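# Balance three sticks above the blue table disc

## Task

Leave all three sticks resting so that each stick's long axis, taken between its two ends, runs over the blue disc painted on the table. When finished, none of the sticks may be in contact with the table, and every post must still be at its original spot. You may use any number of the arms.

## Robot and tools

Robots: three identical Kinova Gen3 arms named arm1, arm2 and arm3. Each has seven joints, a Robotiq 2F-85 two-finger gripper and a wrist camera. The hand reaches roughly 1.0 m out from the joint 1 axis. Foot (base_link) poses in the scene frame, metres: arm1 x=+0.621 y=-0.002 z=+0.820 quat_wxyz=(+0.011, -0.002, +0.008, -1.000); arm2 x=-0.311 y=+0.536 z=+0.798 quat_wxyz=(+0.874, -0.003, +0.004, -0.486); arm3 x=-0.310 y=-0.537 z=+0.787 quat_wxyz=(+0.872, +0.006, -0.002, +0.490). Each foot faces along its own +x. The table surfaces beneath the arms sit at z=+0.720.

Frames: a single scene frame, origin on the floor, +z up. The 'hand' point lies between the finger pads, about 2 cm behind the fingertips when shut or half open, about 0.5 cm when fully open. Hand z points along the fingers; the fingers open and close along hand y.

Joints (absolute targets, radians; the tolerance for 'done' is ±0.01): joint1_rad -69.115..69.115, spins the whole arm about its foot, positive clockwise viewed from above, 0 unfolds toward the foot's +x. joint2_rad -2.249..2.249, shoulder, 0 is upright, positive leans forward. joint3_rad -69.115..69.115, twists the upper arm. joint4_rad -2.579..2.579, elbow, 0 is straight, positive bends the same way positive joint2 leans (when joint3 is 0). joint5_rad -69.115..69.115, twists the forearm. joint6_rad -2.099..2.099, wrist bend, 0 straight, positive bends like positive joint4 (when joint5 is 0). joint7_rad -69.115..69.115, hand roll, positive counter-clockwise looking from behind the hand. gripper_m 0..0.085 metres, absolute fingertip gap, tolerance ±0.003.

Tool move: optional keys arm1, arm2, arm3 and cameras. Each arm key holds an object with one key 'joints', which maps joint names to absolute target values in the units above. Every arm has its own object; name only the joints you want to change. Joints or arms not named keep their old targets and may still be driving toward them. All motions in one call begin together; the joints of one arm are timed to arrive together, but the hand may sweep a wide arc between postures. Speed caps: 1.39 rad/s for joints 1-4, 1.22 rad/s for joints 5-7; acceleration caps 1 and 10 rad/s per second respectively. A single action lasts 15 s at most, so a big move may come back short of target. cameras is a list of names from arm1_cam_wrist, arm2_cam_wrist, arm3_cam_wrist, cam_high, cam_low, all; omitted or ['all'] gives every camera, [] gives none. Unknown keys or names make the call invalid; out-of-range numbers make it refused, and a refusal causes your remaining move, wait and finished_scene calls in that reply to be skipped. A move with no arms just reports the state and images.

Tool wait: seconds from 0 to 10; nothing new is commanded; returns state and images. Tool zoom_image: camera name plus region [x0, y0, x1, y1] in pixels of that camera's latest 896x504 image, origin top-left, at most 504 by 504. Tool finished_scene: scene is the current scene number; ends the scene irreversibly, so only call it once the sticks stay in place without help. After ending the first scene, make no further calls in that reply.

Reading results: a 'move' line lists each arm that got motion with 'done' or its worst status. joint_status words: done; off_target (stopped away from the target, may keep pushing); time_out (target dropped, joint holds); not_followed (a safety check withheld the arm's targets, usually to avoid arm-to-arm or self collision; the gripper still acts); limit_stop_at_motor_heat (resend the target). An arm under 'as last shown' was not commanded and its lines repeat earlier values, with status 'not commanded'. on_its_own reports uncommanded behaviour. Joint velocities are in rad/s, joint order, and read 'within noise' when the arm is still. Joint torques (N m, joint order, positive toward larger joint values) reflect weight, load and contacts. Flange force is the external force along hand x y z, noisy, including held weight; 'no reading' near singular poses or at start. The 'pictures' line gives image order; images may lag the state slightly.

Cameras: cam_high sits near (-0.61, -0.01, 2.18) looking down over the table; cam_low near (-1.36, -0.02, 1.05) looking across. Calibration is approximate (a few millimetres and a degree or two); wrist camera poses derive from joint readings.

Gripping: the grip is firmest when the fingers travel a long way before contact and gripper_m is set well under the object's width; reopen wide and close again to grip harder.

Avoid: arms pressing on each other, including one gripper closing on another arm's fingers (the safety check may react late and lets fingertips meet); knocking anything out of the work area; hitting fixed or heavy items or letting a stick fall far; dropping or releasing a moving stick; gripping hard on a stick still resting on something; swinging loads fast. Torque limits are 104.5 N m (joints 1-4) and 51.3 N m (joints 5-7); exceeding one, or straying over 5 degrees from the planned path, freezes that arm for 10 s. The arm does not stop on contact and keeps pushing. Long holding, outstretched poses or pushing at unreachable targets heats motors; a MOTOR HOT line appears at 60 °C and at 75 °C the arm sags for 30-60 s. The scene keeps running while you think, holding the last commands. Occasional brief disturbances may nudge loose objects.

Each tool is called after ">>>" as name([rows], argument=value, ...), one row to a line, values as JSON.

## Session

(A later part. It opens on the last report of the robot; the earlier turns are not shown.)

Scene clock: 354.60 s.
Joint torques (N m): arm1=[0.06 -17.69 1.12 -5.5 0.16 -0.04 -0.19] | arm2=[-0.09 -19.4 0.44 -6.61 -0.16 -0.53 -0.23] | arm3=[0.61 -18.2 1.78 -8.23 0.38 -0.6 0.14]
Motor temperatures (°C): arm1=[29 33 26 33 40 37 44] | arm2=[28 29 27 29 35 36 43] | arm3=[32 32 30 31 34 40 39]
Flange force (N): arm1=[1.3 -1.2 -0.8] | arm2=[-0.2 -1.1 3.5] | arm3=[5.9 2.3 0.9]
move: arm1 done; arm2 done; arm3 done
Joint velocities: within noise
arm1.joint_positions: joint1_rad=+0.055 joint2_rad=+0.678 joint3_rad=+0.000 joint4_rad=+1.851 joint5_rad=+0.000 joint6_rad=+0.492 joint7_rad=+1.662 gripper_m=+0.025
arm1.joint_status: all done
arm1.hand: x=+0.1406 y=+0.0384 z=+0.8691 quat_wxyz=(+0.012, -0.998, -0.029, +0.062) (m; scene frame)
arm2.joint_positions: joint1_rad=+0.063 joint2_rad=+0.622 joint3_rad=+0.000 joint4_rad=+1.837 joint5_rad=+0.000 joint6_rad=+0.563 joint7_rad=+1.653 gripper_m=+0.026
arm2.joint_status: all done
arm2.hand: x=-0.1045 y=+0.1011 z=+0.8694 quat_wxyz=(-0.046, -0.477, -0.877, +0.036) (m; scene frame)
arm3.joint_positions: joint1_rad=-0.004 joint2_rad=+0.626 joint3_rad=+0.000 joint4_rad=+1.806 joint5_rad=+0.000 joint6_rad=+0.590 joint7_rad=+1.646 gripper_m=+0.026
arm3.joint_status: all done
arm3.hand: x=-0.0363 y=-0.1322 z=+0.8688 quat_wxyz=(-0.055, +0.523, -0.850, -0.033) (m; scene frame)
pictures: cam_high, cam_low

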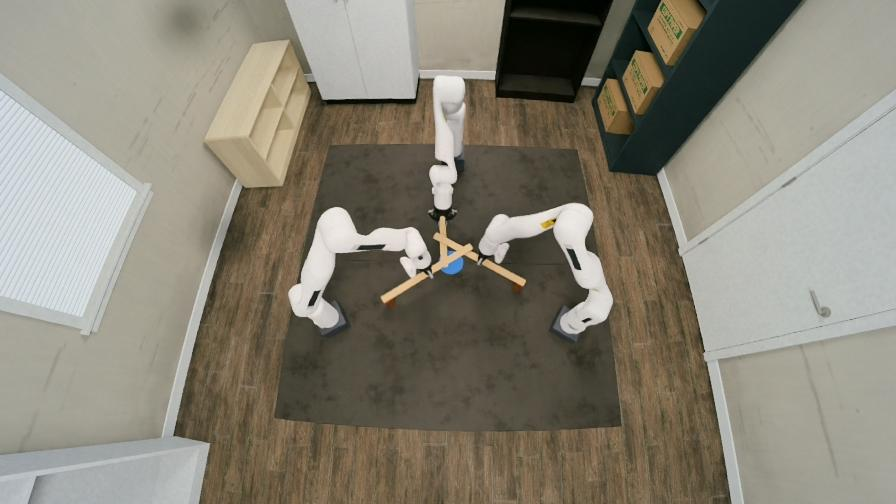

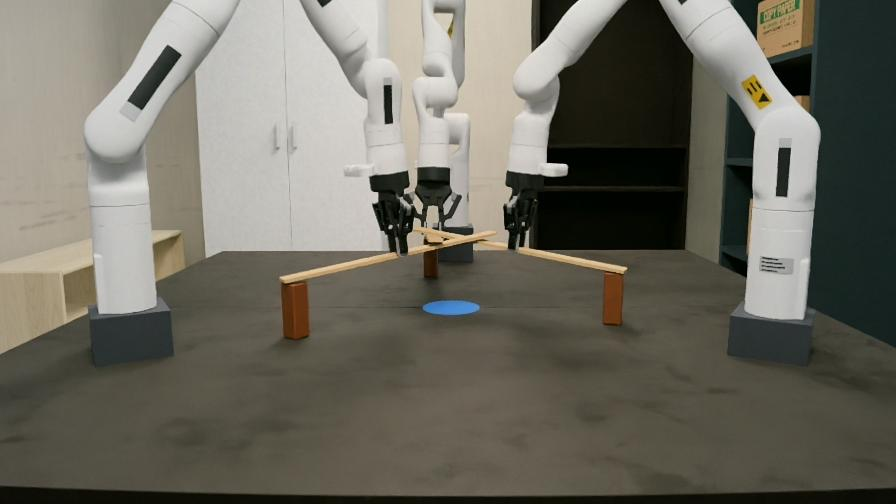

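>>> move(arm1={"joints": {"joint1_rad": 0.0531, "joint2_rad": 0.6898, "joint4_rad": 1.8228, "joint6_rad": 0.5090}}, cameras=[])

>>> move(arm1={"joints": {"gripper_m": 0.06}}, arm2={"joints": {"gripper_m": 0.06}}, arm3={"joints": {"gripper_m": 0.06}}, cameras=["cam_high", "cam_low"])

>>> zoom_image(camera="cam_high", region=[360, 180, 560, 330])

>>> zoom_image(camera="cam_low", region=[270, 200, 660, 350])

Scene clock: 401.93 s.
Joint torques (N m): arm1=[-0.38 -16.37 0.66 -5.64 0.08 -0.44 -0.12] | arm2=[-0.63 -20.12 -0.17 -7.08 -0.27 -0.72 -0.15] | arm3=[0.59 -18.96 1.75 -8.79 0.35 -0.81 0.16]
Motor temperatures (°C): arm1=[29 34 26 33 40 37 44] | arm2=[28 29 26 29 35 36 43] | arm3=[32 32 30 31 34 40 39]
Flange force (N): arm1=[2.5 -1.8 -5.2] | arm2=[0.2 -2.0 4.7] | arm3=[6.4 2.4 2.1]
move: arm1 done
Joint velocities: within noise
arm1.joint_positions: joint1_rad=+0.053 joint2_rad=+0.690 joint3_rad=+0.000 joint4_rad=+1.823 joint5_rad=+0.000 joint6_rad=+0.509 joint7_rad=+1.662 gripper_m=+0.025
arm1.joint_status: all done
arm1.hand: x=+0.1327 y=+0.0379 z=+0.8692 quat_wxyz=(+0.012, -0.998, -0.030, +0.062) (m; scene frame)
arm2, arm3: as last shown
pictures: none
No camera images: "cameras" was empty.

Scene clock: 402.93 s.
Joint torques (N m): arm1=[0.01 -17.71 1.11 -5.52 0.13 -0.02 -0.15] | arm2=[-0.05 -19.29 0.44 -6.45 -0.17 -0.53 -0.25] | arm3=[0.6 -17.86 1.88 -8.02 0.37 -0.53 0.14]
Motor temperatures (°C): arm1=[29 34 26 33 40 37 44] | arm2=[28 29 26 29 35 36 43] | arm3=[32 32 30 31 34 40 39]
Flange force (N): arm1=[1.4 -1.3 -1.3] | arm2=[-0.6 -1.1 3.2] | arm3=[5.8 2.2 0.3]
move: arm1 done; arm2 done; arm3 done
Joint velocities: within noise
arm1.joint_positions: joint1_rad=+0.053 joint2_rad=+0.690 joint3_rad=+0.000 joint4_rad=+1.823 joint5_rad=+0.000 joint6_rad=+0.509 joint7_rad=+1.662 gripper_m=+0.060
arm1.joint_status: all done
arm1.hand: x=+0.1327 y=+0.0379 z=+0.8692 quat_wxyz=(+0.012, -0.998, -0.030, +0.062) (m; scene frame)
arm2.joint_positions: joint1_rad=+0.063 joint2_rad=+0.622 joint3_rad=+0.000 joint4_rad=+1.837 joint5_rad=+0.000 joint6_rad=+0.563 joint7_rad=+1.653 gripper_m=+0.060
arm2.joint_status: all done
arm2.hand: x=-0.1045 y=+0.1011 z=+0.8694 quat_wxyz=(-0.046, -0.477, -0.877, +0.036) (m; scene frame)
arm3.joint_positions: joint1_rad=-0.004 joint2_rad=+0.626 joint3_rad=+0.000 joint4_rad=+1.806 joint5_rad=+0.000 joint6_rad=+0.590 joint7_rad=+1.646 gripper_m=+0.060
arm3.joint_status: all done
arm3.hand: x=-0.0363 y=-0.1322 z=+0.8688 quat_wxyz=(-0.055, +0.523, -0.850, -0.033) (m; scene frame)
pictures: cam_high, cam_low

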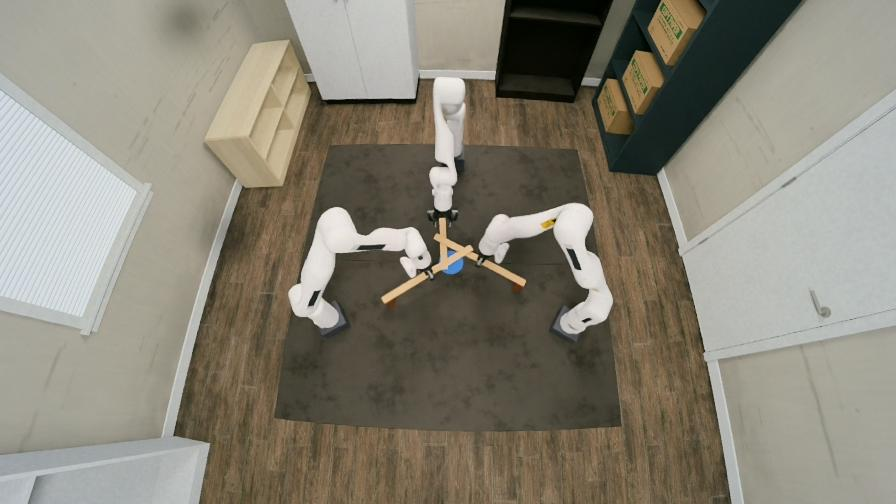

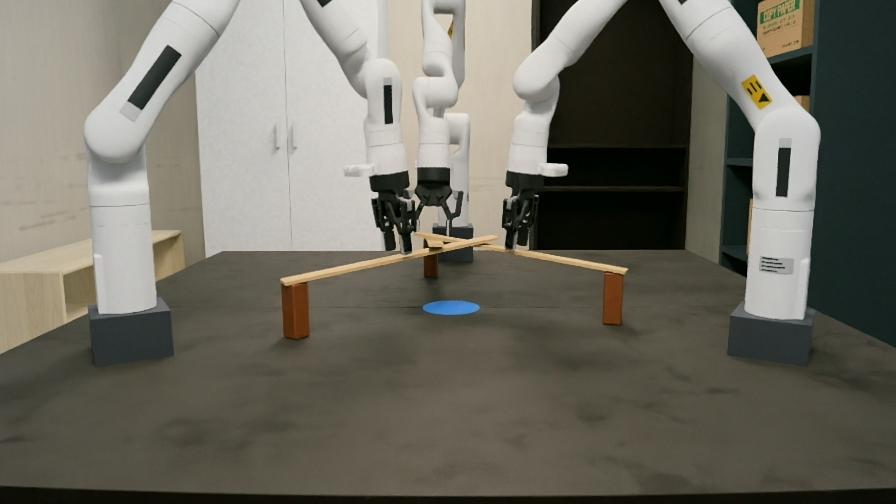

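Scaled by 2.520 from the camera's 896x504 image, which has a finer 1280x720 frame.

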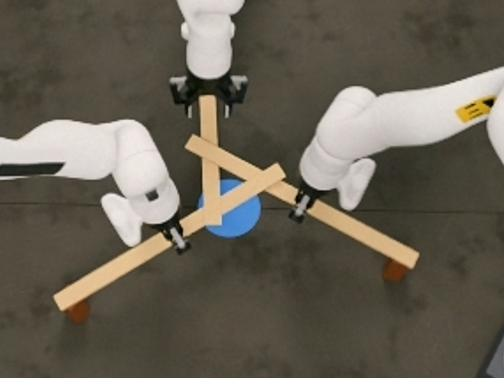

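Scaled by 1.292 from the camera's 896x504 image, which has a finer 1280x720 frame.

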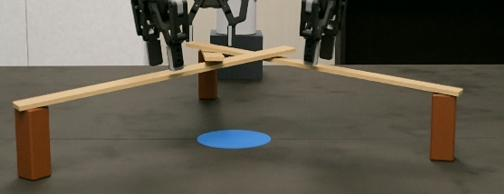

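Standing. Lift clear.

>>> move(arm1={"joints": {"joint2_rad": 0.5142, "joint4_rad": 1.7301, "joint6_rad": 0.7773}}, arm2={"joints": {"joint2_rad": 0.4566, "joint4_rad": 1.722, "joint6_rad": 0.8430}}, arm3={"joints": {"joint2_rad": 0.4665, "joint4_rad": 1.6885, "joint6_rad": 0.8666}}, cameras=["cam_high", "cam_low"])

>>> zoom_image(camera="cam_high", region=[360, 180, 560, 330])

>>> zoom_image(camera="cam_low", region=[270, 200, 660, 350])

Scene clock: 411.00 s.
Joint torques (N m): arm1=[0.02 -16.61 1.01 -7.2 0.17 0 -0.18] | arm2=[-0.08 -18.15 0.35 -8.22 -0.16 -0.56 -0.29] | arm3=[0.66 -16.68 1.81 -9.55 0.37 -0.5 0.13]
Motor temperatures (°C): arm1=[29 34 26 33 40 37 44] | arm2=[28 29 26 29 35 36 43] | arm3=[32 32 30 31 34 40 39]
Flange force (N): arm1=[1.3 -1.1 -0.8] | arm2=[-1.1 -1.3 2.7] | arm3=[5.7 2.7 1.5]
move: arm1 done; arm2 done; arm3 done
Joint velocities: within noise
arm1.joint_positions: joint1_rad=+0.053 joint2_rad=+0.514 joint3_rad=+0.000 joint4_rad=+1.730 joint5_rad=+0.000 joint6_rad=+0.777 joint7_rad=+1.662 gripper_m=+0.060
arm1.joint_status: all done
arm1.hand: x=+0.1332 y=+0.0363 z=+0.9690 quat_wxyz=(+0.012, -0.998, -0.030, +0.062) (m; scene frame)
arm2.joint_positions: joint1_rad=+0.063 joint2_rad=+0.457 joint3_rad=+0.000 joint4_rad=+1.722 joint5_rad=+0.000 joint6_rad=+0.843 joint7_rad=+1.653 gripper_m=+0.060
arm2.joint_status: all done
arm2.hand: x=-0.1034 y=+0.1011 z=+0.9695 quat_wxyz=(-0.046, -0.477, -0.877, +0.036) (m; scene frame)
arm3.joint_positions: joint1_rad=-0.004 joint2_rad=+0.466 joint3_rad=+0.000 joint4_rad=+1.688 joint5_rad=+0.000 joint6_rad=+0.867 joint7_rad=+1.646 gripper_m=+0.060
arm3.joint_status: all done
arm3.hand: x=-0.0360 y=-0.1333 z=+0.9688 quat_wxyz=(-0.055, +0.523, -0.850, -0.033) (m; scene frame)
pictures: cam_high, cam_low

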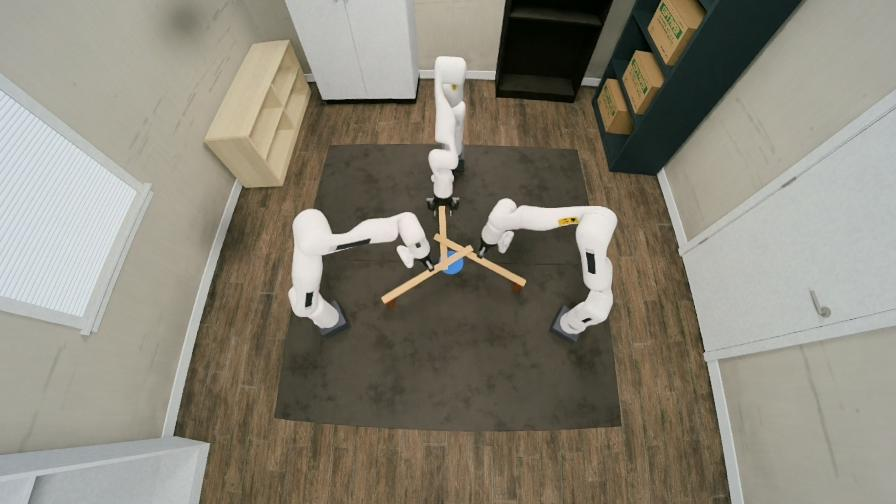

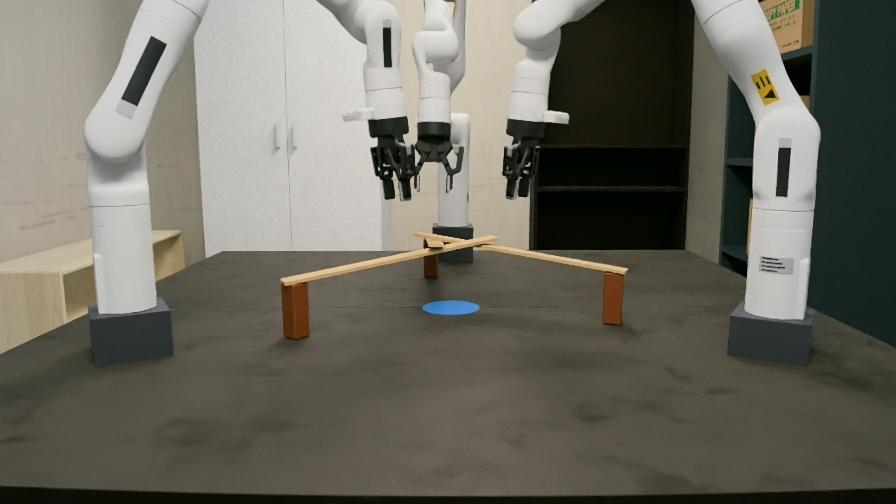

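Scaled by 2.520 from the camera's 896x504 image, which has a finer 1280x720 frame.

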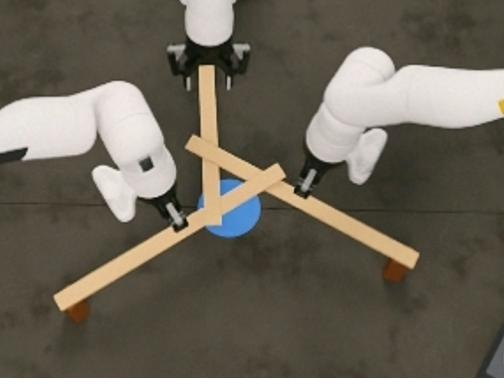

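Scaled by 1.292 from the camera's 896x504 image, which has a finer 1280x720 frame.

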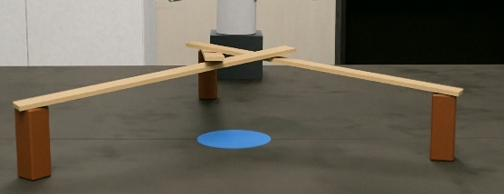

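>>> finished_scene(scene=3)

The scene is finished: the task was done.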